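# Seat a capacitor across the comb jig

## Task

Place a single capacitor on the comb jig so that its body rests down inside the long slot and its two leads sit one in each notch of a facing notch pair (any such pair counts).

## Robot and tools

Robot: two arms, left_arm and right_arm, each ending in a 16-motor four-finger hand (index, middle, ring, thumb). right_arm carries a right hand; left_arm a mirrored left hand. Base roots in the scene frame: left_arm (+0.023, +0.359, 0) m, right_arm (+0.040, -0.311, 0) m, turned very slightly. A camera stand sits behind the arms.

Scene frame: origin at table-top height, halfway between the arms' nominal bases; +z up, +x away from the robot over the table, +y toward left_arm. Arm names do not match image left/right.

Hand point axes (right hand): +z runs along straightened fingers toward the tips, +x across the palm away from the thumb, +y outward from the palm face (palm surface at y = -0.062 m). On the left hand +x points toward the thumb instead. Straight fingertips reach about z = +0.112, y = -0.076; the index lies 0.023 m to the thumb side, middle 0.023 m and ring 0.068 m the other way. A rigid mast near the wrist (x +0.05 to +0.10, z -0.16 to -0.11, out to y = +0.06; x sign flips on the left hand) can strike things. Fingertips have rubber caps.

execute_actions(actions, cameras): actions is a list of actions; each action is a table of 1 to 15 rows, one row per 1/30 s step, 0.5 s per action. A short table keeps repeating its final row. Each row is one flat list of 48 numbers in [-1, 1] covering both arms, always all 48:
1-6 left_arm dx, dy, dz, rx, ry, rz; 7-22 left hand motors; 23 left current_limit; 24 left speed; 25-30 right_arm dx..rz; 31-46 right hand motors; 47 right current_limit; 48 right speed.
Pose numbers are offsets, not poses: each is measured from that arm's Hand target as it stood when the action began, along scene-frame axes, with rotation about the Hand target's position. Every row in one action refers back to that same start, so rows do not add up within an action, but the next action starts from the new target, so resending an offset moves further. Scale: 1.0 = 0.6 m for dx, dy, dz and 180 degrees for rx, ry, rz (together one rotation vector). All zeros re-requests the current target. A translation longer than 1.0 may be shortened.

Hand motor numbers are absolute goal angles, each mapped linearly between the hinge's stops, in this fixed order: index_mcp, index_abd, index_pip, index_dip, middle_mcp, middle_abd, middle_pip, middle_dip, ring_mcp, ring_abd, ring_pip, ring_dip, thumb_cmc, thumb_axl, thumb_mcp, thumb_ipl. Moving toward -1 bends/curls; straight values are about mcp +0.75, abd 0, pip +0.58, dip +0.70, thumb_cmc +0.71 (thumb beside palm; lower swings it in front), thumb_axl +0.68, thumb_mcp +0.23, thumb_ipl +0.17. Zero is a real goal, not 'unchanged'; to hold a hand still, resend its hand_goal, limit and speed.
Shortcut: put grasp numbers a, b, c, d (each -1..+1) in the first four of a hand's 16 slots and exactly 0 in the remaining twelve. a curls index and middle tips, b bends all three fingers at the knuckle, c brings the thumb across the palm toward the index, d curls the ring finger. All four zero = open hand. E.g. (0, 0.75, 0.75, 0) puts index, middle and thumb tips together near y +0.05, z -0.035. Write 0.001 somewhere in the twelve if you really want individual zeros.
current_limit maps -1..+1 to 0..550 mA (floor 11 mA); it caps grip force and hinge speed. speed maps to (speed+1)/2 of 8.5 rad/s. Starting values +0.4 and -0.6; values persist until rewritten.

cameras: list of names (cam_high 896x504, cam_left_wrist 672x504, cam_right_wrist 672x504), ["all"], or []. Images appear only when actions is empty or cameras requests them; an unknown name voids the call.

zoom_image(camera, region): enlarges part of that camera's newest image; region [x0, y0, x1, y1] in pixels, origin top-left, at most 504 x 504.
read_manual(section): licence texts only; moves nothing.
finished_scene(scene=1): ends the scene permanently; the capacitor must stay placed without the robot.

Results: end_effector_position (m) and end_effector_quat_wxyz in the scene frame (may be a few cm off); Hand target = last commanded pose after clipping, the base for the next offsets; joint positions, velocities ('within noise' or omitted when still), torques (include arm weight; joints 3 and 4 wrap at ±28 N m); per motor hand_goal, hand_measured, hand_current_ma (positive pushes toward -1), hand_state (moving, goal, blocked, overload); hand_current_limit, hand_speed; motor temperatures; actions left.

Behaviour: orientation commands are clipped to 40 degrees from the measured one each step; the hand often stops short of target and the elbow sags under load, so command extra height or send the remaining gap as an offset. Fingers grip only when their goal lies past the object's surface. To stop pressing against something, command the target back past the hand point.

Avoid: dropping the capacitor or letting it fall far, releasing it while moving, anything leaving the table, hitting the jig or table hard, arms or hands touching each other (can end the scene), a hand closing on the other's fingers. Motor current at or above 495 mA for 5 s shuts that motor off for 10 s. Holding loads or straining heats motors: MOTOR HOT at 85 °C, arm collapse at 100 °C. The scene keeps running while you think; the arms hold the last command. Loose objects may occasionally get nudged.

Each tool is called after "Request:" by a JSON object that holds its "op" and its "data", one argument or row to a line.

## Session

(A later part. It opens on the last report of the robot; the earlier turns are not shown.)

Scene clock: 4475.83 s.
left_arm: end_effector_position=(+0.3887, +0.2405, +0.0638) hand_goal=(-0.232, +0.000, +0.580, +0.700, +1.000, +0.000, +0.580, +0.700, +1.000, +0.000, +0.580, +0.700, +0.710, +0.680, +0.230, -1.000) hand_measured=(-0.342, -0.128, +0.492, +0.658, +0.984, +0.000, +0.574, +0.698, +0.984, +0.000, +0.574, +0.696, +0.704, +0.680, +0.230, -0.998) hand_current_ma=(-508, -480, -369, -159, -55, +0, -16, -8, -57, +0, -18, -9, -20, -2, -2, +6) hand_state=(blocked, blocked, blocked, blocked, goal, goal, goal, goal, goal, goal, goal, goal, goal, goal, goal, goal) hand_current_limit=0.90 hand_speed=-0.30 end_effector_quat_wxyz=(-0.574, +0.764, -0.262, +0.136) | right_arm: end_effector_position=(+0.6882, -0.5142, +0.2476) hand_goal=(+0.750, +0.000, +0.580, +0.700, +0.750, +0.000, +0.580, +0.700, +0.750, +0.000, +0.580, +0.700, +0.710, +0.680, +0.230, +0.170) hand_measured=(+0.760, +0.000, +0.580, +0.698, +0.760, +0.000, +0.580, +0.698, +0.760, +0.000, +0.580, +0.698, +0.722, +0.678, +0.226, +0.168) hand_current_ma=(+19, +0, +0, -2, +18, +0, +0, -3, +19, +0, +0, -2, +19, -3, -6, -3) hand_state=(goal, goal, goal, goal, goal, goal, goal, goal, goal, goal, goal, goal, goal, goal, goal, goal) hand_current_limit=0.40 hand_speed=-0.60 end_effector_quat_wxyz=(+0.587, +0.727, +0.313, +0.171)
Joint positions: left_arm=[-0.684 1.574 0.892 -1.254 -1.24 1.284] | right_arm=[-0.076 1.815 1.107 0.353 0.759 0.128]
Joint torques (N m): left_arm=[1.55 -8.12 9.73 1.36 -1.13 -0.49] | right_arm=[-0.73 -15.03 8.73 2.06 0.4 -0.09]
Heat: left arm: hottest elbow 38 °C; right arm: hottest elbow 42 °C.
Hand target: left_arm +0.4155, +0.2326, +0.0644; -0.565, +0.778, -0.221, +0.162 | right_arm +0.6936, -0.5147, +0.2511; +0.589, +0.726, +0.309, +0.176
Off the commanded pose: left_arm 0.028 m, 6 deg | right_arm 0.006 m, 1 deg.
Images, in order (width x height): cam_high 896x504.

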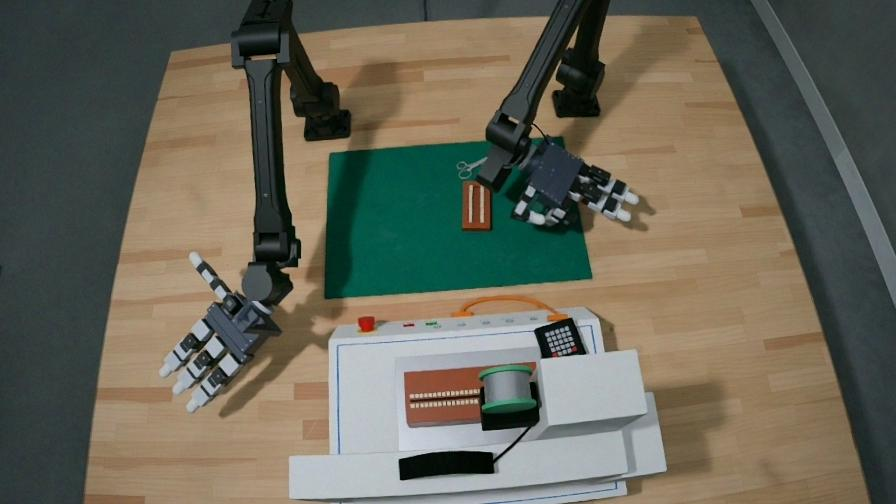

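Request:
{"op": "execute_actions", "data": {
  "actions": [
    [[-0.04,0.01,0.0,0,0,0,-0.233,0,0.58,0.7,1,0,0.58,0.7,1,0,0.58,0.7,0.71,0.68,0.23,-1.0,0.4,-0.3,0,0,0,0,0,0,0,0,0,0,0,0,0,0,0,0,0,0,0,0,0,0,0.4,-0.6]],
    [[0,0,0.13,0,0,0,-0.233,0,0.58,0.7,1,0,0.58,0.7,1,0,0.58,0.7,0.71,0.68,0.23,-1.0,0.4,-0.3,0,0,0,0,0,0,0,0,0,0,0,0,0,0,0,0,0,0,0,0,0,0,0.4,-0.6]],
    [[0,0.2,0,0,0,0,-0.233,0,0.58,0.7,1,0,0.58,0.7,1,0,0.58,0.7,0.71,0.68,0.23,-1.0,0.4,-0.3,0,0,0,0,0,0,0,0,0,0,0,0,0,0,0,0,0,0,0,0,0,0,0.4,-0.6]]
  ],
  "cameras": ["cam_high"]
}}

Request:
{"op": "zoom_image", "data": {
  "camera": "cam_high",
  "region": [510, 160, 610, 260]
}}

Scene clock: 4490.87 s.
left_arm: end_effector_position=(+0.3911, +0.3555, +0.1401) hand_goal=(-0.232, +0.000, +0.580, +0.700, +1.000, +0.000, +0.580, +0.700, +1.000, +0.000, +0.580, +0.700, +0.710, +0.680, +0.230, -1.000) hand_measured=(-0.236, -0.002, +0.582, +0.702, +0.984, +0.000, +0.574, +0.698, +0.984, +0.000, +0.574, +0.696, +0.704, +0.680, +0.230, -0.998) hand_current_ma=(-14, -4, +3, +7, -55, +0, -16, -8, -57, +0, -18, -9, -20, -2, -2, +6) hand_state=(goal, goal, goal, goal, goal, goal, goal, goal, goal, goal, goal, goal, goal, goal, goal, goal) hand_current_limit=0.40 hand_speed=-0.30 end_effector_quat_wxyz=(-0.594, +0.772, -0.187, +0.127) | right_arm: end_effector_position=(+0.6882, -0.5142, +0.2476) hand_goal=(+0.750, +0.000, +0.580, +0.700, +0.750, +0.000, +0.580, +0.700, +0.750, +0.000, +0.580, +0.700, +0.710, +0.680, +0.230, +0.170) hand_measured=(+0.760, +0.000, +0.580, +0.698, +0.760, +0.000, +0.580, +0.698, +0.760, +0.000, +0.580, +0.698, +0.722, +0.678, +0.226, +0.168) hand_current_ma=(+19, +0, +0, -2, +18, +0, +0, -3, +19, +0, +0, -2, +19, -3, -6, -3) hand_state=(goal, goal, goal, goal, goal, goal, goal, goal, goal, goal, goal, goal, goal, goal, goal, goal) hand_current_limit=0.40 hand_speed=-0.60 end_effector_quat_wxyz=(+0.587, +0.727, +0.313, +0.171)
Joint positions: left_arm=[-0.41 1.232 0.775 -0.977 -1.302 1.739] | right_arm=[-0.076 1.815 1.107 0.353 0.759 0.128]
Joint torques (N m): left_arm=[0.44 -7.71 8.39 0.88 -1.06 -0.02] | right_arm=[-1.03 -15.03 8.8 2.04 0.39 -0.07]
Heat: left arm: hottest elbow 38 °C; right arm: hottest elbow 42 °C.
Hand target: left_arm +0.3915, +0.3587, +0.1423; -0.565, +0.778, -0.222, +0.161 | right_arm +0.6936, -0.5147, +0.2511; +0.589, +0.726, +0.309, +0.176
Off the commanded pose: left_arm 0.004 m, 7 deg | right_arm 0.006 m, 1 deg.
HAND FAULT: one or more motors of the hand drew too much current for too long and shut down. This happened once since the last result. The arm does not stop for it. Each such motor holds nothing for 10 seconds from its own shutdown, also while the arm is stopped by a fault of its own. Then it runs to the goal last written, under the current limit last written. A HAND FAULT can take a little off the scene's score.
Images, in order (width x height): cam_high 896x504.

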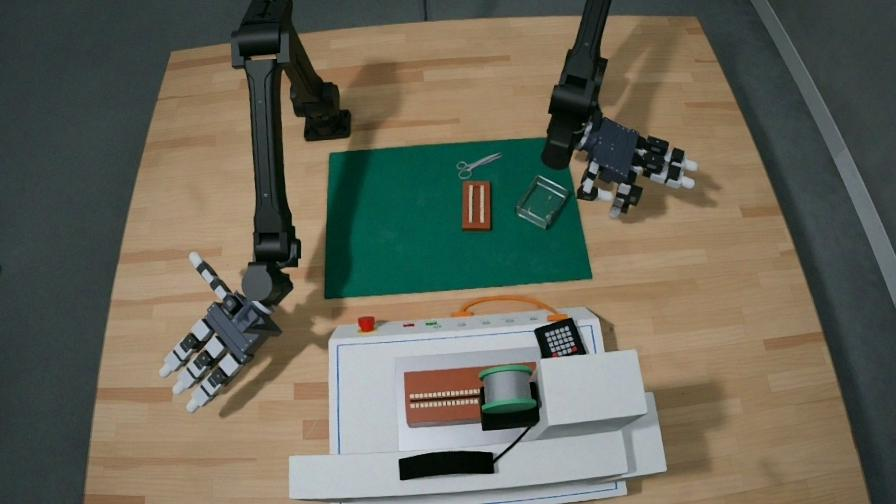

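Scaled by 5.040 from the camera's 896x504 image, which has a finer 1280x720 frame.

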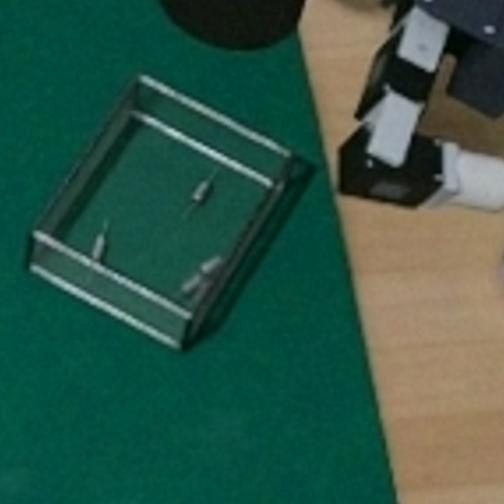

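Request:
{"op": "execute_actions", "data": {
  "actions": [
    [[-0.151,-0.169,-0.02,0,0,-0.0444,-0.233,0,0.58,0.7,1,0,0.58,0.7,1,0,0.58,0.7,0.71,0.68,0.23,-1.0,0.4,-0.3,0,0,0,0,0,0,0,0,0,0,0,0,0,0,0,0,0,0,0,0,0,0,0.4,-0.6]],
    [[0,0,0,0,0,0,-0.233,0,0.58,0.7,1,0,0.58,0.7,1,0,0.58,0.7,0.71,0.68,0.23,-1.0,0.4,-0.3,0,0,0,0,0,0,0,0,0,0,0,0,0,0,0,0,0,0,0,0,0,0,0.4,-0.6]]
  ],
  "cameras": ["cam_high"]
}}

Request:
{"op": "zoom_image", "data": {
  "camera": "cam_high",
  "region": [510, 150, 600, 240]
}}

Scene clock: 4605.83 s.
left_arm: end_effector_position=(+0.2901, +0.2731, +0.1181) hand_goal=(-0.232, +0.000, +0.580, +0.700, +1.000, +0.000, +0.580, +0.700, +1.000, +0.000, +0.580, +0.700, +0.710, +0.680, +0.230, -1.000) hand_measured=(-0.234, -0.002, +0.582, +0.702, +0.984, +0.000, +0.574, +0.698, +0.984, +0.000, +0.574, +0.696, +0.704, +0.680, +0.230, -0.998) hand_current_ma=(-3, -4, +3, +7, -55, +0, -16, -8, -57, +0, -18, -9, -20, -2, -2, +6) hand_state=(goal, goal, goal, goal, goal, goal, goal, goal, goal, goal, goal, goal, goal, goal, goal, goal) hand_current_limit=0.40 hand_speed=-0.30 end_effector_quat_wxyz=(-0.558, +0.757, -0.286, +0.186) | right_arm: end_effector_position=(+0.6882, -0.5142, +0.2476) hand_goal=(+0.750, +0.000, +0.580, +0.700, +0.750, +0.000, +0.580, +0.700, +0.750, +0.000, +0.580, +0.700, +0.710, +0.680, +0.230, +0.170) hand_measured=(+0.760, +0.000, +0.580, +0.698, +0.760, +0.000, +0.580, +0.698, +0.760, +0.000, +0.580, +0.698, +0.722, +0.678, +0.226, +0.168) hand_current_ma=(+19, +0, +0, -2, +18, +0, +0, -3, +19, +0, +0, -2, +19, -3, -6, -3) hand_state=(goal, goal, goal, goal, goal, goal, goal, goal, goal, goal, goal, goal, goal, goal, goal, goal) hand_current_limit=0.40 hand_speed=-0.60 end_effector_quat_wxyz=(+0.587, +0.727, +0.313, +0.171)
Joint positions: left_arm=[-0.831 1.185 0.675 -1.489 -1.224 1.158] | right_arm=[-0.076 1.815 1.107 0.353 0.759 0.128]
Joint torques (N m): left_arm=[-0.97 -4.01 11.04 -0.61 -1 -0.23] | right_arm=[-0.85 -15.09 8.79 2.11 0.4 -0.08]
Heat: left arm: hottest elbow 39 °C; right arm: hottest elbow 42 °C.
Hand target: left_arm +0.3009, +0.2573, +0.1304; -0.553, +0.761, -0.275, +0.200 | right_arm +0.6936, -0.5147, +0.2511; +0.589, +0.726, +0.309, +0.176
Off the commanded pose: left_arm 0.023 m, 2 deg | right_arm 0.006 m, 1 deg.
Images, in order (width x height): cam_high 896x504.

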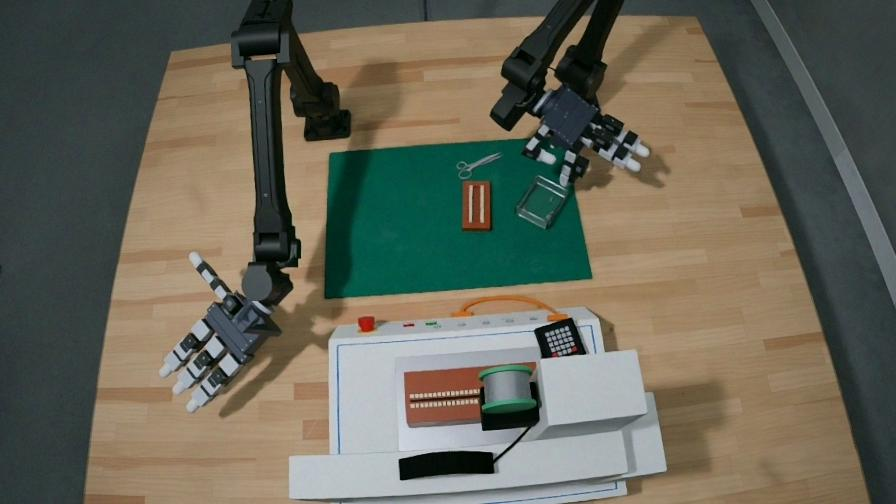

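Scaled by 5.600 from the camera's 896x504 image, which has a finer 1280x720 frame.

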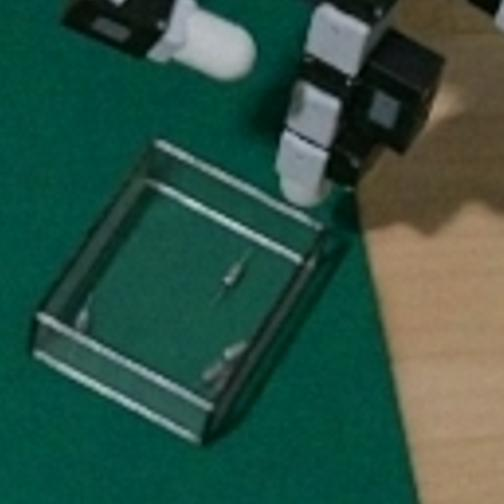

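Request:
{"op": "execute_actions", "data": {
  "actions": [
    [[0.015,-0.012,-0.03,0,0,0,-0.233,0,0.58,0.7,1,0,0.58,0.7,1,0,0.58,0.7,0.71,0.68,0.23,-1.0,0.4,-0.3,0,0,0,0,0,0,0,0,0,0,0,0,0,0,0,0,0,0,0,0,0,0,0.4,-0.6]],
    [[0,0,0,0,0,0,-0.233,0,0.58,0.7,1,0,0.58,0.7,1,0,0.58,0.7,0.71,0.68,0.23,-1.0,0.4,-0.3,0,0,0,0,0,0,0,0,0,0,0,0,0,0,0,0,0,0,0,0,0,0,0.4,-0.6]]
  ],
  "cameras": ["cam_high"]
}}

Request:
{"op": "zoom_image", "data": {
  "camera": "cam_high",
  "region": [510, 150, 600, 240]
}}

Scene clock: 4648.50 s.
left_arm: end_effector_position=(+0.2959, +0.2670, +0.1007) hand_goal=(-0.232, +0.000, +0.580, +0.700, +1.000, +0.000, +0.580, +0.700, +1.000, +0.000, +0.580, +0.700, +0.710, +0.680, +0.230, -1.000) hand_measured=(-0.234, -0.002, +0.582, +0.702, +0.984, +0.000, +0.574, +0.698, +0.984, +0.000, +0.574, +0.696, +0.704, +0.680, +0.230, -0.998) hand_current_ma=(-3, -4, +3, +7, -55, +0, -16, -8, -57, +0, -18, -9, -20, -2, -2, +6) hand_state=(goal, goal, goal, goal, goal, goal, goal, goal, goal, goal, goal, goal, goal, goal, goal, goal) hand_current_limit=0.40 hand_speed=-0.30 end_effector_quat_wxyz=(-0.562, +0.754, -0.289, +0.178) | right_arm: end_effector_position=(+0.6882, -0.5142, +0.2476) hand_goal=(+0.750, +0.000, +0.580, +0.700, +0.750, +0.000, +0.580, +0.700, +0.750, +0.000, +0.580, +0.700, +0.710, +0.680, +0.230, +0.170) hand_measured=(+0.760, +0.000, +0.580, +0.698, +0.760, +0.000, +0.580, +0.698, +0.760, +0.000, +0.580, +0.698, +0.722, +0.678, +0.226, +0.168) hand_current_ma=(+19, +0, +0, -2, +18, +0, +0, -3, +19, +0, +0, -2, +19, -3, -6, -3) hand_state=(goal, goal, goal, goal, goal, goal, goal, goal, goal, goal, goal, goal, goal, goal, goal, goal) hand_current_limit=0.40 hand_speed=-0.60 end_effector_quat_wxyz=(+0.587, +0.727, +0.313, +0.171)
Joint positions: left_arm=[-0.831 1.257 0.676 -1.448 -1.224 1.146] | right_arm=[-0.076 1.815 1.107 0.353 0.759 0.128]
Joint torques (N m): left_arm=[-0.62 -5.07 10.48 -0.03 -1.14 -0.2] | right_arm=[-1.03 -14.97 8.7 2.1 0.39 -0.1]
Heat: left arm: hottest elbow 41 °C; right arm: hottest elbow 42 °C.
Hand target: left_arm +0.3099, +0.2501, +0.1123; -0.553, +0.761, -0.275, +0.200 | right_arm +0.6936, -0.5147, +0.2511; +0.589, +0.726, +0.309, +0.176
Off the commanded pose: left_arm 0.025 m, 3 deg | right_arm 0.006 m, 1 deg.
Images, in order (width x height): cam_high 896x504.

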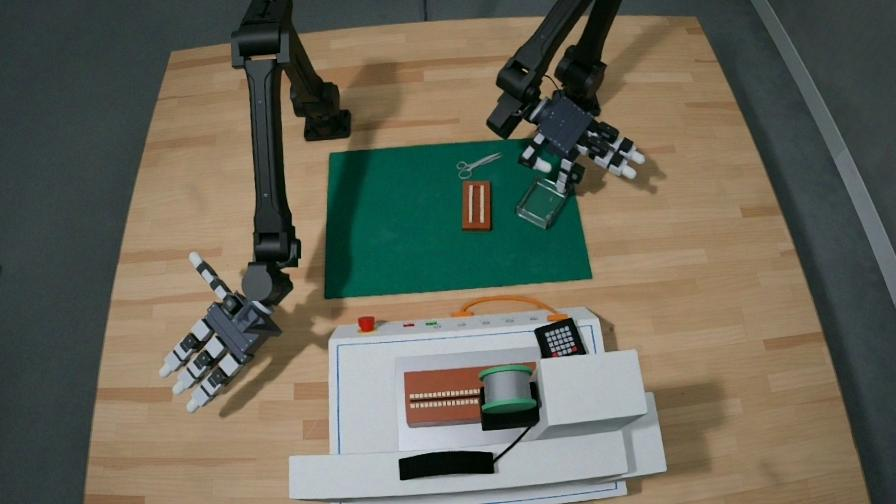

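Scaled by 5.600 from the camera's 896x504 image, which has a finer 1280x720 frame.

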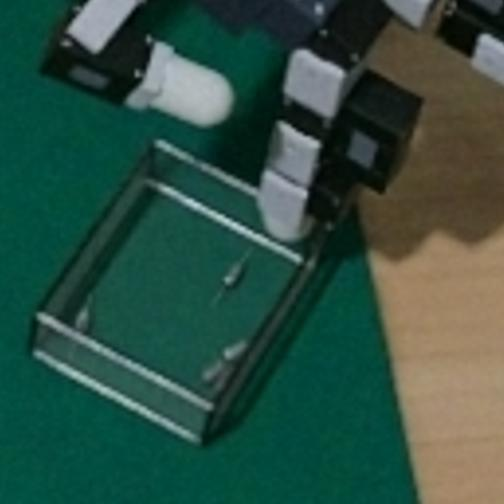

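Request:
{"op": "execute_actions", "data": {
  "actions": [
    [[0.01,-0.025,0,0,0,0,-0.233,0,0.58,0.7,1,0,0.58,0.7,1,0,0.58,0.7,0.71,0.68,0.23,-1.0,0.4,-0.3,0,0,0,0,0,0,0,0,0,0,0,0,0,0,0,0,0,0,0,0,0,0,0.4,-0.6]],
    [[0,0,-0.02,0,0,0,-0.233,0,0.58,0.7,1,0,0.58,0.7,1,0,0.58,0.7,0.71,0.68,0.23,-1.0,0.4,-0.3,0,0,0,0,0,0,0,0,0,0,0,0,0,0,0,0,0,0,0,0,0,0,0.4,-0.6]]
  ],
  "cameras": ["cam_high"]
}}

Request:
{"op": "zoom_image", "data": {
  "camera": "cam_high",
  "region": [510, 150, 600, 240]
}}

Scene clock: 4659.77 s.
left_arm: end_effector_position=(+0.3080, +0.2474, +0.0957) hand_goal=(-0.232, +0.000, +0.580, +0.700, +1.000, +0.000, +0.580, +0.700, +1.000, +0.000, +0.580, +0.700, +0.710, +0.680, +0.230, -1.000) hand_measured=(-0.234, -0.002, +0.582, +0.702, +0.984, +0.000, +0.574, +0.698, +0.984, +0.000, +0.574, +0.696, +0.704, +0.680, +0.230, -0.998) hand_current_ma=(-3, -4, +3, +7, -55, +0, -16, -8, -57, +0, -18, -9, -20, -2, -2, +6) hand_state=(goal, goal, goal, goal, goal, goal, goal, goal, goal, goal, goal, goal, goal, goal, goal, goal) hand_current_limit=0.40 hand_speed=-0.30 end_effector_quat_wxyz=(-0.560, +0.756, -0.283, +0.187) | right_arm: end_effector_position=(+0.6882, -0.5142, +0.2476) hand_goal=(+0.750, +0.000, +0.580, +0.700, +0.750, +0.000, +0.580, +0.700, +0.750, +0.000, +0.580, +0.700, +0.710, +0.680, +0.230, +0.170) hand_measured=(+0.760, +0.000, +0.580, +0.698, +0.760, +0.000, +0.580, +0.698, +0.760, +0.000, +0.580, +0.698, +0.722, +0.678, +0.226, +0.168) hand_current_ma=(+19, +0, +0, -2, +18, +0, +0, -3, +19, +0, +0, -2, +19, -3, -6, -3) hand_state=(goal, goal, goal, goal, goal, goal, goal, goal, goal, goal, goal, goal, goal, goal, goal, goal) hand_current_limit=0.40 hand_speed=-0.60 end_effector_quat_wxyz=(+0.587, +0.727, +0.313, +0.171)
Joint positions: left_arm=[-0.849 1.33 0.719 -1.445 -1.22 1.096] | right_arm=[-0.076 1.815 1.107 0.353 0.759 0.128]
Joint torques (N m): left_arm=[-0.85 -5.71 8.92 -0.1 -0.95 -0.22] | right_arm=[-0.85 -15.33 8.73 2.11 0.41 -0.1]
Heat: left arm: hottest elbow 41 °C; right arm: hottest elbow 42 °C.
Hand target: left_arm +0.3160, +0.2351, +0.1004; -0.553, +0.761, -0.275, +0.201 | right_arm +0.6936, -0.5147, +0.2511; +0.589, +0.726, +0.309, +0.176
Off the commanded pose: left_arm 0.015 m, 2 deg | right_arm 0.006 m, 1 deg.
Images, in order (width x height): cam_high 896x504.

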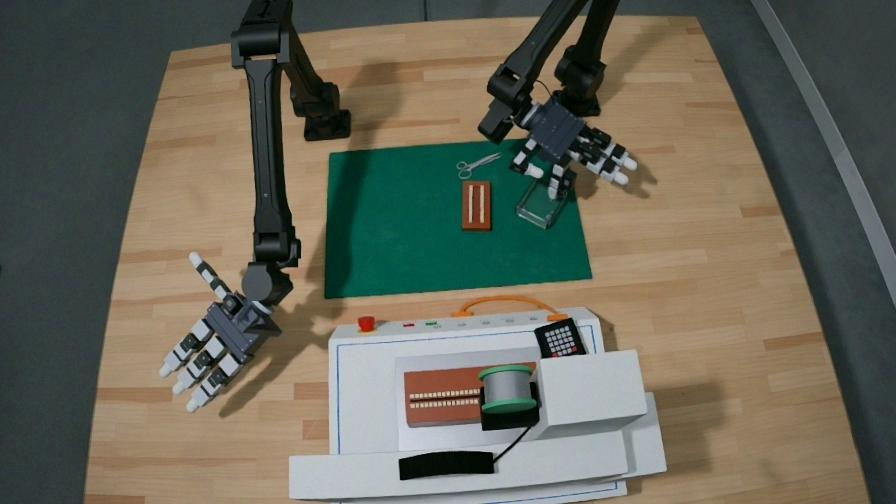

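Scaled by 5.600 from the camera's 896x504 image, which has a finer 1280x720 frame.

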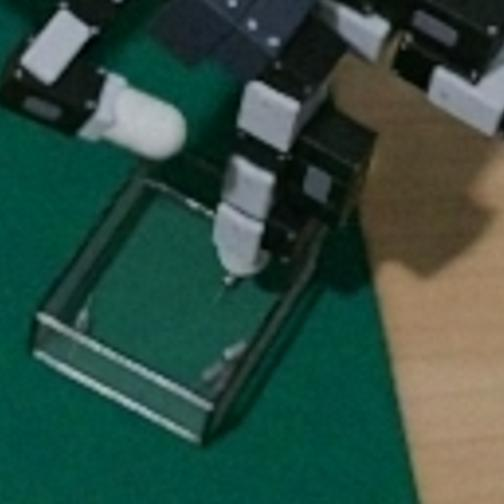

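Request:
{"op": "execute_actions", "data": {
  "actions": [
    [[-0.03,0.05,0,0,0,0,-0.233,0,0.58,0.7,1,0,0.58,0.7,1,0,0.58,0.7,0.71,0.68,0.23,-1.0,0.4,-0.3,0,0,0,0,0,0,0,0,0,0,0,0,0,0,0,0,0,0,0,0,0,0,0.4,-0.6]],
    [[0,0,0,0,0,0,-0.233,0,0.58,0.7,1,0,0.58,0.7,1,0,0.58,0.7,0.71,0.68,0.23,-1.0,0.4,-0.3,0,0,0,0,0,0,0,0,0,0,0,0,0,0,0,0,0,0,0,0,0,0,0.4,-0.6]]
  ],
  "cameras": ["cam_high"]
}}

Request:
{"op": "zoom_image", "data": {
  "camera": "cam_high",
  "region": [510, 150, 600, 240]
}}

Scene clock: 4674.03 s.
left_arm: end_effector_position=(+0.2965, +0.2625, +0.0978) hand_goal=(-0.232, +0.000, +0.580, +0.700, +1.000, +0.000, +0.580, +0.700, +1.000, +0.000, +0.580, +0.700, +0.710, +0.680, +0.230, -1.000) hand_measured=(-0.234, -0.002, +0.582, +0.702, +0.984, +0.000, +0.574, +0.698, +0.984, +0.000, +0.574, +0.696, +0.704, +0.680, +0.230, -0.998) hand_current_ma=(-3, -4, +3, +7, -55, +0, -16, -8, -57, +0, -18, -9, -20, -2, -2, +6) hand_state=(goal, goal, goal, goal, goal, goal, goal, goal, goal, goal, goal, goal, goal, goal, goal, goal) hand_current_limit=0.40 hand_speed=-0.30 end_effector_quat_wxyz=(-0.553, +0.759, -0.279, +0.199) | right_arm: end_effector_position=(+0.6882, -0.5142, +0.2476) hand_goal=(+0.750, +0.000, +0.580, +0.700, +0.750, +0.000, +0.580, +0.700, +0.750, +0.000, +0.580, +0.700, +0.710, +0.680, +0.230, +0.170) hand_measured=(+0.760, +0.000, +0.580, +0.698, +0.760, +0.000, +0.580, +0.698, +0.760, +0.000, +0.580, +0.698, +0.722, +0.678, +0.226, +0.168) hand_current_ma=(+19, +0, +0, -2, +18, +0, +0, -3, +19, +0, +0, -2, +19, -3, -6, -3) hand_state=(goal, goal, goal, goal, goal, goal, goal, goal, goal, goal, goal, goal, goal, goal, goal, goal) hand_current_limit=0.40 hand_speed=-0.60 end_effector_quat_wxyz=(+0.587, +0.727, +0.313, +0.171)
Joint positions: left_arm=[-0.843 1.242 0.657 -1.406 -1.226 1.134] | right_arm=[-0.076 1.815 1.107 0.353 0.759 0.128]
Joint torques (N m): left_arm=[0.62 -6.3 6.93 0.01 -1.16 0] | right_arm=[-0.73 -15.62 8.81 2.19 0.42 -0.09]
Heat: left arm: hottest elbow 41 °C; right arm: hottest elbow 42 °C.
Hand target: left_arm +0.2979, +0.2651, +0.1003; -0.553, +0.761, -0.275, +0.200 | right_arm +0.6936, -0.5147, +0.2511; +0.589, +0.726, +0.309, +0.176
Off the commanded pose: left_arm 0.004 m, 1 deg | right_arm 0.006 m, 1 deg.
Images, in order (width x height): cam_high 896x504.

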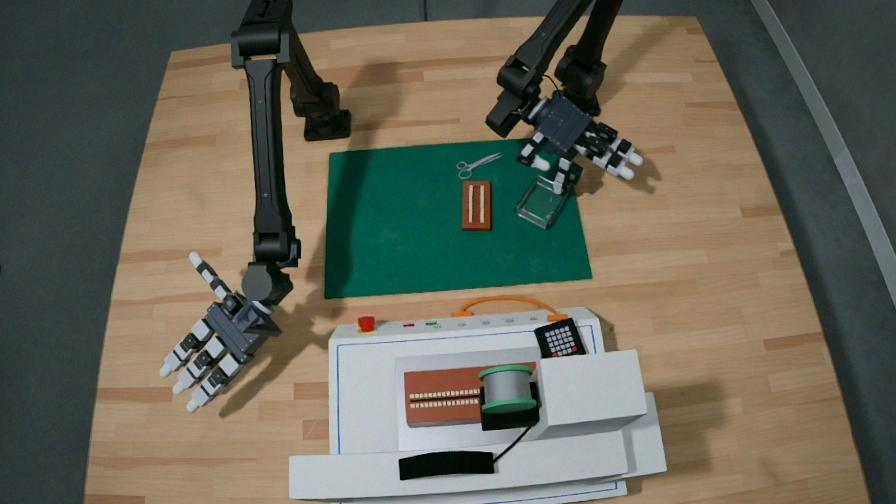

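Scaled by 5.600 from the camera's 896x504 image, which has a finer 1280x720 frame.

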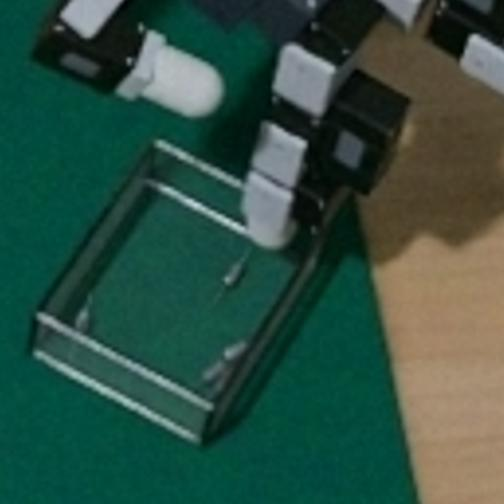

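Request:
{"op": "execute_actions", "data": {
  "actions": [
    [[0.012,-0.03,0,0,0,0,-0.233,0,0.58,0.7,1,0,0.58,0.7,1,0,0.58,0.7,0.71,0.68,0.23,-1.0,0.4,-0.3,0,0,0,0,0,0,0,0,0,0,0,0,0,0,0,0,0,0,0,0,0,0,0.4,-0.6]],
    [[0,0,0,0,0,0,-0.233,0,0.58,0.7,1,0,0.58,0.7,1,0,0.58,0.7,0.71,0.68,0.23,-1.0,0.4,-0.3,0,0,0,0,0,0,0,0,0,0,0,0,0,0,0,0,0,0,0,0,0,0,0.4,-0.6]]
  ],
  "cameras": ["cam_high"]
}}

Request:
{"op": "zoom_image", "data": {
  "camera": "cam_high",
  "region": [510, 150, 600, 240]
}}

Scene clock: 4689.03 s.
left_arm: end_effector_position=(+0.2949, +0.2626, +0.0904) hand_goal=(-0.232, +0.000, +0.580, +0.700, +1.000, +0.000, +0.580, +0.700, +1.000, +0.000, +0.580, +0.700, +0.710, +0.680, +0.230, -1.000) hand_measured=(-0.234, -0.002, +0.582, +0.702, +0.984, +0.000, +0.574, +0.698, +0.984, +0.000, +0.574, +0.696, +0.704, +0.680, +0.230, -0.998) hand_current_ma=(-3, -4, +3, +7, -55, +0, -16, -8, -57, +0, -18, -9, -20, -2, -2, +6) hand_state=(goal, goal, goal, goal, goal, goal, goal, goal, goal, goal, goal, goal, goal, goal, goal, goal) hand_current_limit=0.40 hand_speed=-0.30 end_effector_quat_wxyz=(-0.559, +0.757, -0.282, +0.187) | right_arm: end_effector_position=(+0.6882, -0.5142, +0.2476) hand_goal=(+0.750, +0.000, +0.580, +0.700, +0.750, +0.000, +0.580, +0.700, +0.750, +0.000, +0.580, +0.700, +0.710, +0.680, +0.230, +0.170) hand_measured=(+0.760, +0.000, +0.580, +0.698, +0.760, +0.000, +0.580, +0.698, +0.760, +0.000, +0.580, +0.698, +0.722, +0.678, +0.226, +0.168) hand_current_ma=(+19, +0, +0, -2, +18, +0, +0, -3, +19, +0, +0, -2, +19, -3, -6, -3) hand_state=(goal, goal, goal, goal, goal, goal, goal, goal, goal, goal, goal, goal, goal, goal, goal, goal) hand_current_limit=0.40 hand_speed=-0.60 end_effector_quat_wxyz=(+0.587, +0.727, +0.313, +0.171)
Joint positions: left_arm=[-0.848 1.284 0.662 -1.432 -1.22 1.096] | right_arm=[-0.076 1.815 1.107 0.353 0.759 0.128]
Joint torques (N m): left_arm=[-0.97 -4.95 10.11 -0.69 -0.95 -0.21] | right_arm=[-0.67 -15.15 8.7 2.04 0.37 -0.11]
Heat: left arm: hottest elbow 40 °C; right arm: hottest elbow 42 °C.
Hand target: left_arm +0.3050, +0.2471, +0.1003; -0.553, +0.761, -0.275, +0.200 | right_arm +0.6936, -0.5147, +0.2511; +0.589, +0.726, +0.309, +0.176
Off the commanded pose: left_arm 0.021 m, 2 deg | right_arm 0.006 m, 1 deg.
Images, in order (width x height): cam_high 896x504.

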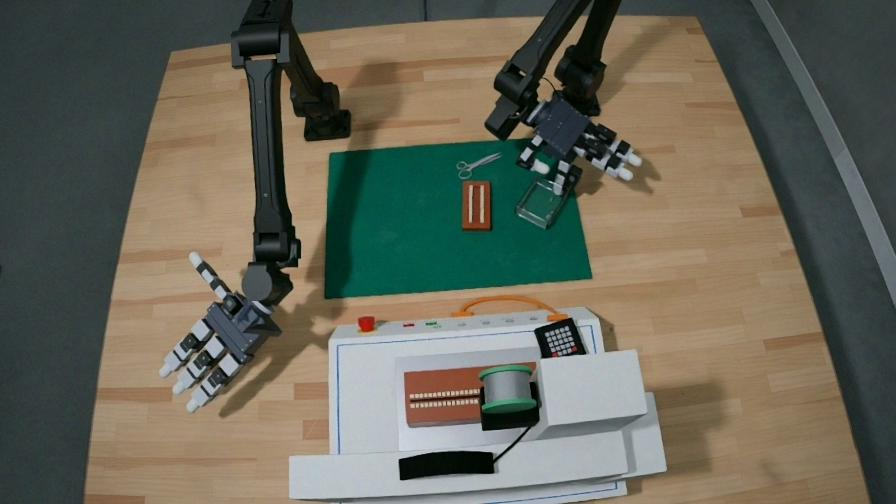

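Scaled by 5.600 from the camera's 896x504 image, which has a finer 1280x720 frame.

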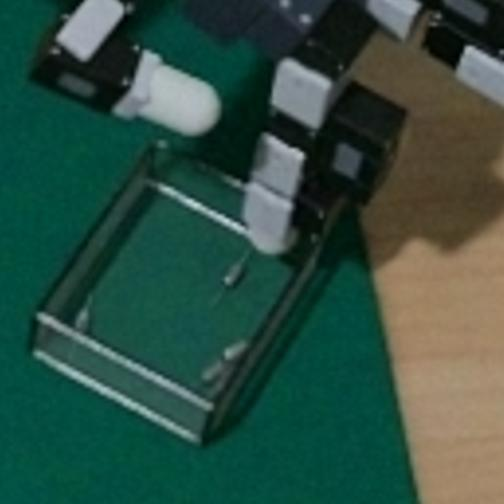

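Request:
{"op": "execute_actions", "data": {
  "actions": [
    [[-0.013,0.02,-0.025,0,0,0,-0.233,0.12,0.58,0.7,1,0,0.58,0.7,1,0,0.58,0.7,0.71,0.68,0.23,-1.0,0.4,-0.3,0,0,0,0,0,0,0,0,0,0,0,0,0,0,0,0,0,0,0,0,0,0,0.4,-0.6]],
    [[0,0,-0.015,0,0,0,-0.233,0.12,0.58,0.7,1,0,0.58,0.7,1,0,0.58,0.7,0.71,0.68,0.23,-1.0,0.4,-0.3,0,0,0,0,0,0,0,0,0,0,0,0,0,0,0,0,0,0,0,0,0,0,0.4,-0.6]]
  ],
  "cameras": ["cam_high"]
}}

Request:
{"op": "zoom_image", "data": {
  "camera": "cam_high",
  "region": [510, 150, 600, 240]
}}

Scene clock: 4703.83 s.
left_arm: end_effector_position=(+0.2971, +0.2602, +0.0788) hand_goal=(-0.232, +0.120, +0.580, +0.700, +1.000, +0.000, +0.580, +0.700, +1.000, +0.000, +0.580, +0.700, +0.710, +0.680, +0.230, -1.000) hand_measured=(-0.234, +0.116, +0.582, +0.702, +0.984, +0.000, +0.574, +0.698, +0.984, +0.000, +0.574, +0.696, +0.704, +0.680, +0.230, -0.998) hand_current_ma=(-3, -9, +3, +7, -55, +0, -16, -8, -57, +0, -18, -9, -20, -2, -2, +6) hand_state=(goal, goal, goal, goal, goal, goal, goal, goal, goal, goal, goal, goal, goal, goal, goal, goal) hand_current_limit=0.40 hand_speed=-0.30 end_effector_quat_wxyz=(-0.551, +0.763, -0.272, +0.201) | right_arm: end_effector_position=(+0.6882, -0.5142, +0.2476) hand_goal=(+0.750, +0.000, +0.580, +0.700, +0.750, +0.000, +0.580, +0.700, +0.750, +0.000, +0.580, +0.700, +0.710, +0.680, +0.230, +0.170) hand_measured=(+0.760, +0.000, +0.580, +0.698, +0.760, +0.000, +0.580, +0.698, +0.760, +0.000, +0.580, +0.698, +0.722, +0.678, +0.226, +0.168) hand_current_ma=(+19, +0, +0, -2, +18, +0, +0, -3, +19, +0, +0, -2, +19, -3, -6, -3) hand_state=(goal, goal, goal, goal, goal, goal, goal, goal, goal, goal, goal, goal, goal, goal, goal, goal) hand_current_limit=0.40 hand_speed=-0.60 end_effector_quat_wxyz=(+0.587, +0.727, +0.313, +0.171)
Joint positions: left_arm=[-0.848 1.292 0.635 -1.357 -1.22 1.096] | right_arm=[-0.076 1.815 1.107 0.353 0.759 0.128]
Joint torques (N m): left_arm=[-0.38 -4.84 6.61 -0.01 -1.13 -0.09] | right_arm=[-0.85 -15.03 8.76 2.1 0.4 -0.1]
Heat: left arm: hottest elbow 40 °C; right arm: hottest elbow 42 °C.
Hand target: left_arm +0.2973, +0.2591, +0.0763; -0.553, +0.761, -0.275, +0.200 | right_arm +0.6936, -0.5147, +0.2511; +0.589, +0.726, +0.309, +0.176
Off the commanded pose: left_arm 0.003 m, 0 deg | right_arm 0.006 m, 1 deg.
Images, in order (width x height): cam_high 896x504.

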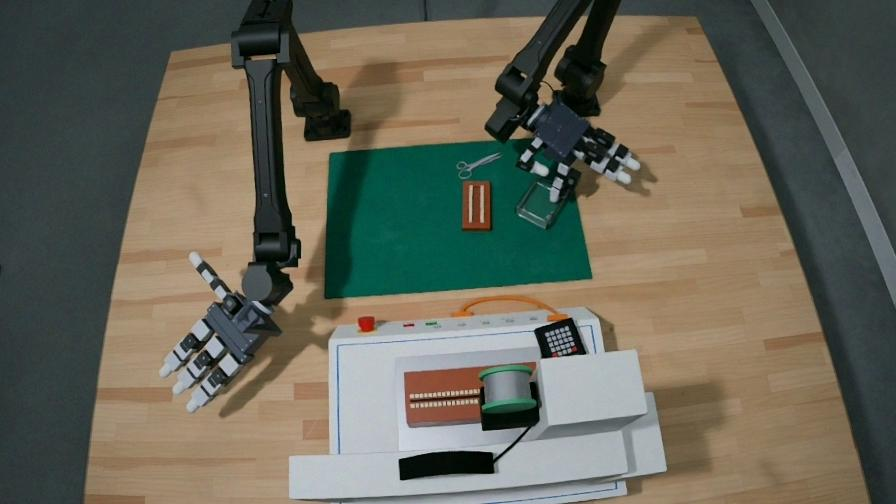

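Scaled by 5.600 from the camera's 896x504 image, which has a finer 1280x720 frame.

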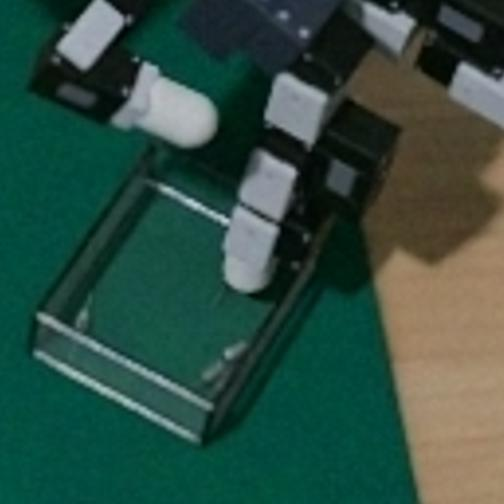

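Request:
{"op": "execute_actions", "data": {
  "actions": [
    [[0,0,-0.013,0,0,0,-0.233,0.12,0.58,0.7,1,0,0.58,0.7,1,0,0.58,0.7,0.71,0.68,0.23,-1.0,0.78,-0.3,0,0,0,0,0,0,0,0,0,0,0,0,0,0,0,0,0,0,0,0,0,0,0.4,-0.6]],
    [[0.0255,0.0214,0,0,0,0,-0.233,0.12,0.58,0.7,1,0,0.58,0.7,1,0,0.58,0.7,0.71,0.68,0.23,-1.0,0.78,-0.3,0,0,0,0,0,0,0,0,0,0,0,0,0,0,0,0,0,0,0,0,0,0,0.4,-0.6]],
    [[0.0255,0.0214,0,0,0,0,-0.233,0.12,0.58,0.7,1,0,0.58,0.7,1,0,0.58,0.7,0.71,0.68,0.23,-1.0,0.78,-0.3,0,0,0,0,0,0,0,0,0,0,0,0,0,0,0,0,0,0,0,0,0,0,0.4,-0.6]],
    [[0.0255,0.0214,0,0,0,0,-0.233,0.12,0.58,0.7,1,0,0.58,0.7,1,0,0.58,0.7,0.71,0.68,0.23,-1.0,0.78,-0.3,0,0,0,0,0,0,0,0,0,0,0,0,0,0,0,0,0,0,0,0,0,0,0.4,-0.6]]
  ],
  "cameras": ["cam_high"]
}}

Request:
{"op": "zoom_image", "data": {
  "camera": "cam_high",
  "region": [510, 150, 610, 250]
}}

Scene clock: 4722.27 s.
left_arm: end_effector_position=(+0.3425, +0.2923, +0.0675) hand_goal=(-0.232, +0.120, +0.580, +0.700, +1.000, +0.000, +0.580, +0.700, +1.000, +0.000, +0.580, +0.700, +0.710, +0.680, +0.230, -1.000) hand_measured=(-0.274, +0.118, +0.550, +0.688, +0.984, +0.000, +0.574, +0.698, +0.984, +0.000, +0.574, +0.696, +0.704, +0.680, +0.230, -0.998) hand_current_ma=(-173, -3, -111, -35, -55, +0, -16, -8, -57, +0, -18, -9, -20, -2, -2, +6) hand_state=(blocked, goal, blocked, goal, goal, goal, goal, goal, goal, goal, goal, goal, goal, goal, goal, goal) hand_current_limit=0.78 hand_speed=-0.30 end_effector_quat_wxyz=(-0.553, +0.760, -0.276, +0.201) | right_arm: end_effector_position=(+0.6882, -0.5142, +0.2476) hand_goal=(+0.750, +0.000, +0.580, +0.700, +0.750, +0.000, +0.580, +0.700, +0.750, +0.000, +0.580, +0.700, +0.710, +0.680, +0.230, +0.170) hand_measured=(+0.760, +0.000, +0.580, +0.698, +0.760, +0.000, +0.580, +0.698, +0.760, +0.000, +0.580, +0.698, +0.722, +0.678, +0.226, +0.168) hand_current_ma=(+19, +0, +0, -2, +18, +0, +0, -3, +19, +0, +0, -2, +19, -3, -6, -3) hand_state=(goal, goal, goal, goal, goal, goal, goal, goal, goal, goal, goal, goal, goal, goal, goal, goal) hand_current_limit=0.40 hand_speed=-0.60 end_effector_quat_wxyz=(+0.587, +0.727, +0.313, +0.171)
Joint positions: left_arm=[-0.639 1.206 0.546 -0.733 -1.254 1.758] | right_arm=[-0.076 1.815 1.107 0.353 0.759 0.128]
Joint torques (N m): left_arm=[0.85 -6.01 7.21 0.85 -1.1 -0.01] | right_arm=[-1.03 -15.21 8.8 2 0.4 -0.07]
Heat: left arm: hottest elbow 39 °C; right arm: hottest elbow 42 °C.
Hand target: left_arm +0.3431, +0.2976, +0.0685; -0.553, +0.761, -0.275, +0.201 | right_arm +0.6936, -0.5147, +0.2511; +0.589, +0.726, +0.309, +0.176
Off the commanded pose: left_arm 0.005 m, 0 deg | right_arm 0.006 m, 1 deg.
Images, in order (width x height): cam_high 896x504.

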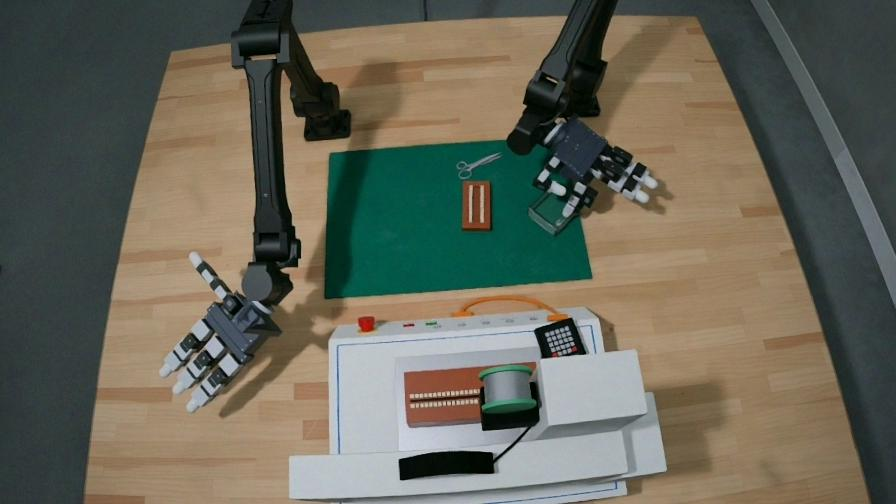

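Scaled by 5.040 from the camera's 896x504 image, which has a finer 1280x720 frame.

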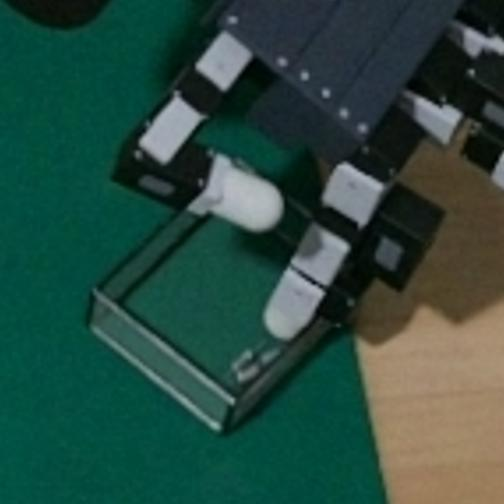

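Request:
{"op": "execute_actions", "data": {
  "actions": [
    [[0.0265,0.0205,0.002,0,0,0,-0.233,0.12,0.58,0.7,1,0,0.58,0.7,1,0,0.58,0.7,0.71,0.68,0.23,-1.0,0.78,-0.3,0,0,0,0,0,0,0,0,0,0,0,0,0,0,0,0,0,0,0,0,0,0,0.4,-0.6]],
    [[0.0265,0.0205,0,0,0,0,-0.233,0.12,0.58,0.7,1,0,0.58,0.7,1,0,0.58,0.7,0.71,0.68,0.23,-1.0,0.78,-0.3,0,0,0,0,0,0,0,0,0,0,0,0,0,0,0,0,0,0,0,0,0,0,0.4,-0.6]],
    [[0.0265,0.0205,0,0,0,0,-0.233,0.12,0.58,0.7,1,0,0.58,0.7,1,0,0.58,0.7,0.71,0.68,0.23,-1.0,0.78,-0.3,0,0,0,0,0,0,0,0,0,0,0,0,0,0,0,0,0,0,0,0,0,0,0.4,-0.6]]
  ],
  "cameras": ["cam_high"]
}}

Request:
{"op": "zoom_image", "data": {
  "camera": "cam_high",
  "region": [510, 150, 630, 270]
}}

Scene clock: 4736.43 s.
left_arm: end_effector_position=(+0.3745, +0.3341, +0.0611) hand_goal=(-0.232, +0.120, +0.580, +0.700, +1.000, +0.000, +0.580, +0.700, +1.000, +0.000, +0.580, +0.700, +0.710, +0.680, +0.230, -1.000) hand_measured=(-0.278, +0.124, +0.546, +0.688, +0.984, +0.000, +0.574, +0.698, +0.984, +0.000, +0.574, +0.696, +0.704, +0.680, +0.230, -0.998) hand_current_ma=(-192, +11, -120, -37, -55, +0, -16, -8, -57, +0, -18, -9, -20, -2, -2, +6) hand_state=(blocked, goal, blocked, goal, goal, goal, goal, goal, goal, goal, goal, goal, goal, goal, goal, goal) hand_current_limit=0.78 hand_speed=-0.30 end_effector_quat_wxyz=(-0.558, +0.771, -0.251, +0.174) | right_arm: end_effector_position=(+0.6882, -0.5142, +0.2476) hand_goal=(+0.750, +0.000, +0.580, +0.700, +0.750, +0.000, +0.580, +0.700, +0.750, +0.000, +0.580, +0.700, +0.710, +0.680, +0.230, +0.170) hand_measured=(+0.760, +0.000, +0.580, +0.698, +0.760, +0.000, +0.580, +0.698, +0.760, +0.000, +0.580, +0.698, +0.722, +0.678, +0.226, +0.168) hand_current_ma=(+19, +0, +0, -2, +18, +0, +0, -3, +19, +0, +0, -2, +19, -3, -6, -3) hand_state=(goal, goal, goal, goal, goal, goal, goal, goal, goal, goal, goal, goal, goal, goal, goal, goal) hand_current_limit=0.40 hand_speed=-0.60 end_effector_quat_wxyz=(+0.587, +0.727, +0.313, +0.171)
Joint positions: left_arm=[-0.454 1.228 0.526 -0.415 -1.212 2.063] | right_arm=[-0.076 1.815 1.107 0.353 0.759 0.128]
Joint torques (N m): left_arm=[1.03 -4.25 10.71 1.26 -1.09 0.01] | right_arm=[-0.91 -15.09 8.76 2.13 0.37 -0.07]
Heat: left arm: hottest elbow 39 °C; right arm: hottest elbow 42 °C.
Hand target: left_arm +0.3909, +0.3344, +0.0698; -0.553, +0.761, -0.275, +0.201 | right_arm +0.6936, -0.5147, +0.2511; +0.589, +0.726, +0.309, +0.176
Off the commanded pose: left_arm 0.018 m, 4 deg | right_arm 0.006 m, 1 deg.
joint sent to its limit (left arm) — joint 6 (wrist roll), upper limit. The joint targets are off in orientation, not in position.
Images, in order (width x height): cam_high 896x504.

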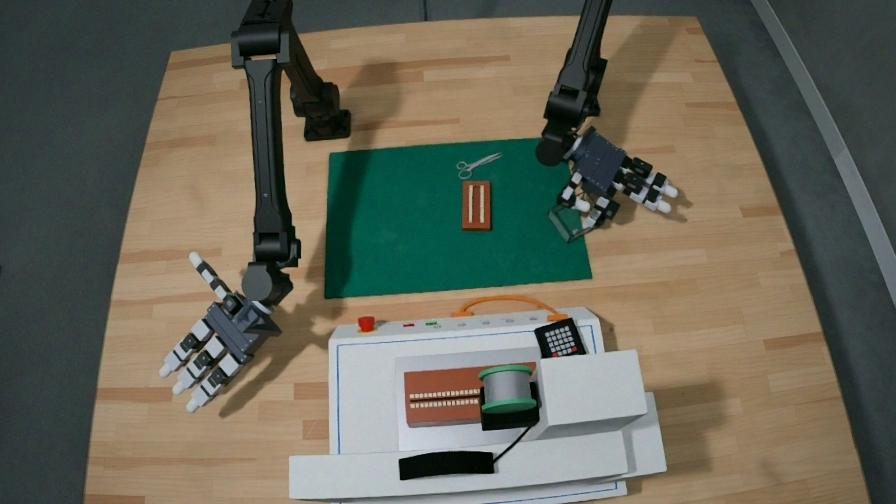

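Scaled by 4.200 from the camera's 896x504 image, which has a finer 1280x720 frame.

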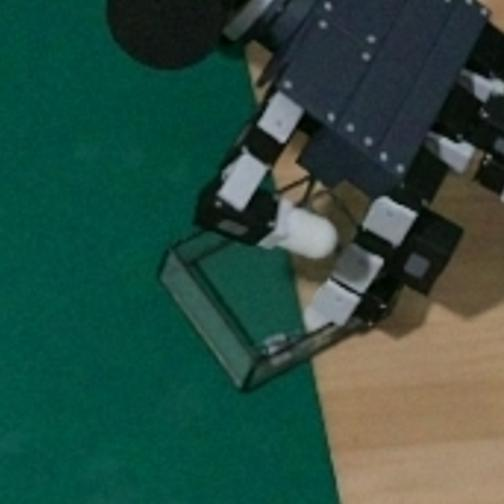

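Request:
{"op": "execute_actions", "data": {
  "actions": [
    [[-0.03,0,0.02,0,0,0.03,-0.233,0.12,0.58,0.7,1,0,0.58,0.7,1,0,0.58,0.7,0.71,0.68,0.23,-1.0,0.78,-0.3,0,0,0,0,0,0,0,0,0,0,0,0,0,0,0,0,0,0,0,0,0,0,0.4,-0.6]],
    [[-0.02,0,0.13,0,0,0.05,-0.233,0.12,0.58,0.7,1,0,0.58,0.7,1,0,0.58,0.7,0.71,0.68,0.23,-1.0,0.78,-0.3,0,0,0,0,0,0,0,0,0,0,0,0,0,0,0,0,0,0,0,0,0,0,0.4,-0.6]],
    [[-0.1,0.05,0.03,0,0,0.05,-0.233,0.12,0.58,0.7,1,0,0.58,0.7,1,0,0.58,0.7,0.71,0.68,0.23,-1.0,0.78,-0.3,0,0,0,0,0,0,0,0,0,0,0,0,0,0,0,0,0,0,0,0,0,0,0.4,-0.6]]
  ],
  "cameras": ["cam_high"]
}}

Request:
{"op": "zoom_image", "data": {
  "camera": "cam_high",
  "region": [510, 150, 650, 290]
}}

Scene clock: 4808.30 s.
left_arm: end_effector_position=(+0.2875, +0.3754, +0.1623) hand_goal=(-0.232, +0.120, +0.580, +0.700, +1.000, +0.000, +0.580, +0.700, +1.000, +0.000, +0.580, +0.700, +0.710, +0.680, +0.230, -1.000) hand_measured=(-0.236, +0.122, +0.576, +0.698, +0.984, +0.000, +0.574, +0.698, +0.984, +0.000, +0.574, +0.696, +0.702, +0.680, +0.230, -0.998) hand_current_ma=(-9, +6, -9, -8, -55, +0, -16, -8, -56, +0, -18, -9, -21, -2, -2, +6) hand_state=(goal, goal, goal, goal, goal, goal, goal, goal, goal, goal, goal, goal, goal, goal, goal, goal) hand_current_limit=0.78 hand_speed=-0.30 end_effector_quat_wxyz=(-0.572, +0.803, -0.147, +0.078) | right_arm: end_effector_position=(+0.6882, -0.5142, +0.2476) hand_goal=(+0.750, +0.000, +0.580, +0.700, +0.750, +0.000, +0.580, +0.700, +0.750, +0.000, +0.580, +0.700, +0.710, +0.680, +0.230, +0.170) hand_measured=(+0.760, +0.000, +0.580, +0.698, +0.760, +0.000, +0.580, +0.698, +0.760, +0.000, +0.580, +0.698, +0.722, +0.678, +0.226, +0.168) hand_current_ma=(+19, +0, +0, -2, +18, +0, +0, -3, +19, +0, +0, -2, +19, -3, -6, -3) hand_state=(goal, goal, goal, goal, goal, goal, goal, goal, goal, goal, goal, goal, goal, goal, goal, goal) hand_current_limit=0.40 hand_speed=-0.60 end_effector_quat_wxyz=(+0.587, +0.727, +0.313, +0.171)
Joint positions: left_arm=[-0.476 1.071 0.733 -1.653 -1.197 1.168] | right_arm=[-0.076 1.815 1.107 0.353 0.759 0.128]
Joint torques (N m): left_arm=[-0.97 -3.43 11.86 -0.59 -0.95 -0.23] | right_arm=[-0.91 -14.92 8.8 2.1 0.4 -0.09]
Heat: left arm: hottest elbow 39 °C; right arm: hottest elbow 42 °C.
Hand target: left_arm +0.3009, +0.3645, +0.1777; -0.582, +0.801, -0.115, +0.084 | right_arm +0.6936, -0.5147, +0.2511; +0.589, +0.726, +0.309, +0.176
Off the commanded pose: left_arm 0.023 m, 4 deg | right_arm 0.006 m, 1 deg.
Images, in order (width x height): cam_high 896x504.

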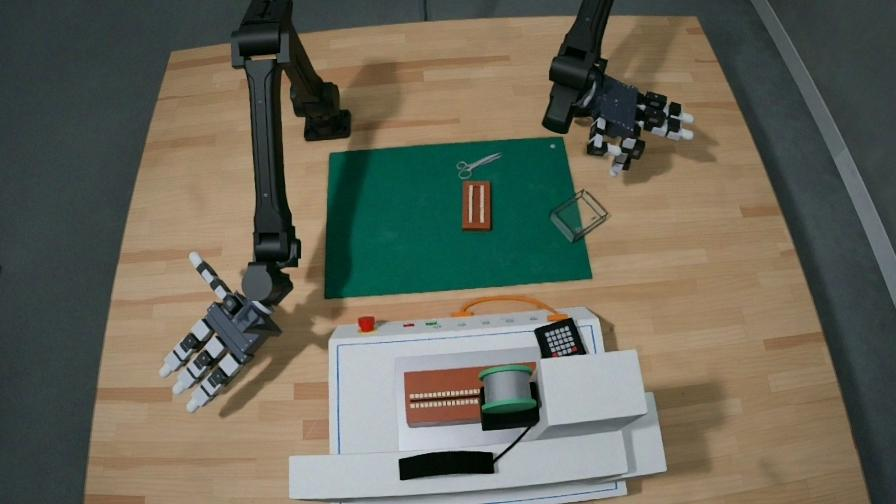

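Scaled by 3.600 from the camera's 896x504 image, which has a finer 1280x720 frame.

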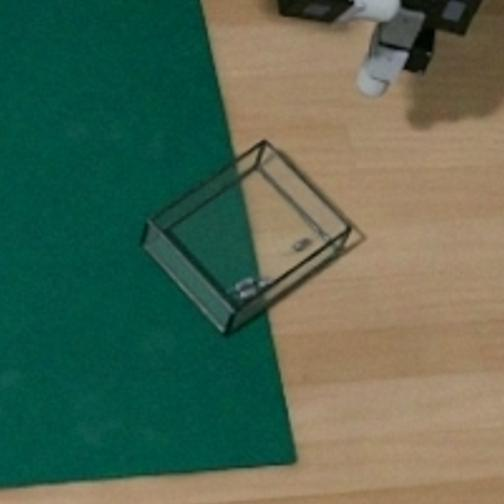

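Request:
{"op": "zoom_image", "data": {
  "camera": "cam_high",
  "region": [545, 185, 615, 245]
}}

Request:
{"op": "zoom_image", "data": {
  "camera": "cam_high",
  "region": [565, 205, 605, 240]
}}

Scaled by 7.200 from the camera's 896x504 image, which has a finer 1280x720 frame.

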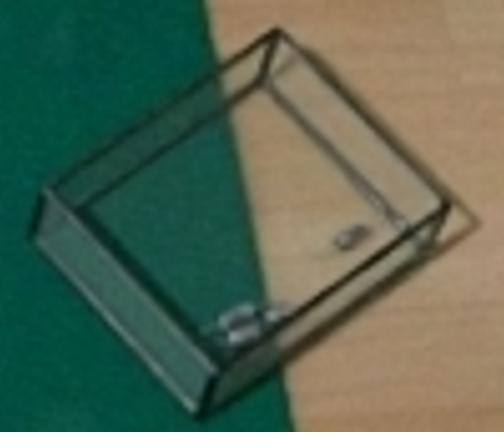

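Scaled by 12.600 from the camera's 896x504 image, which has a finer 1280x720 frame.

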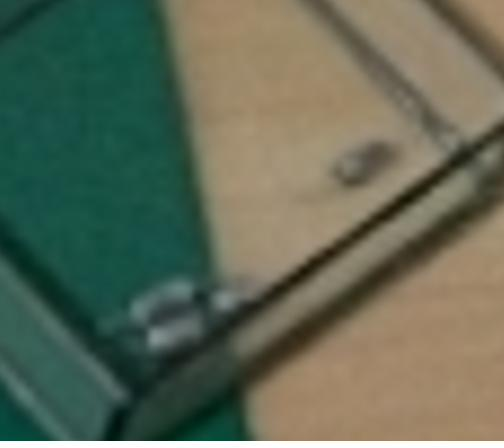

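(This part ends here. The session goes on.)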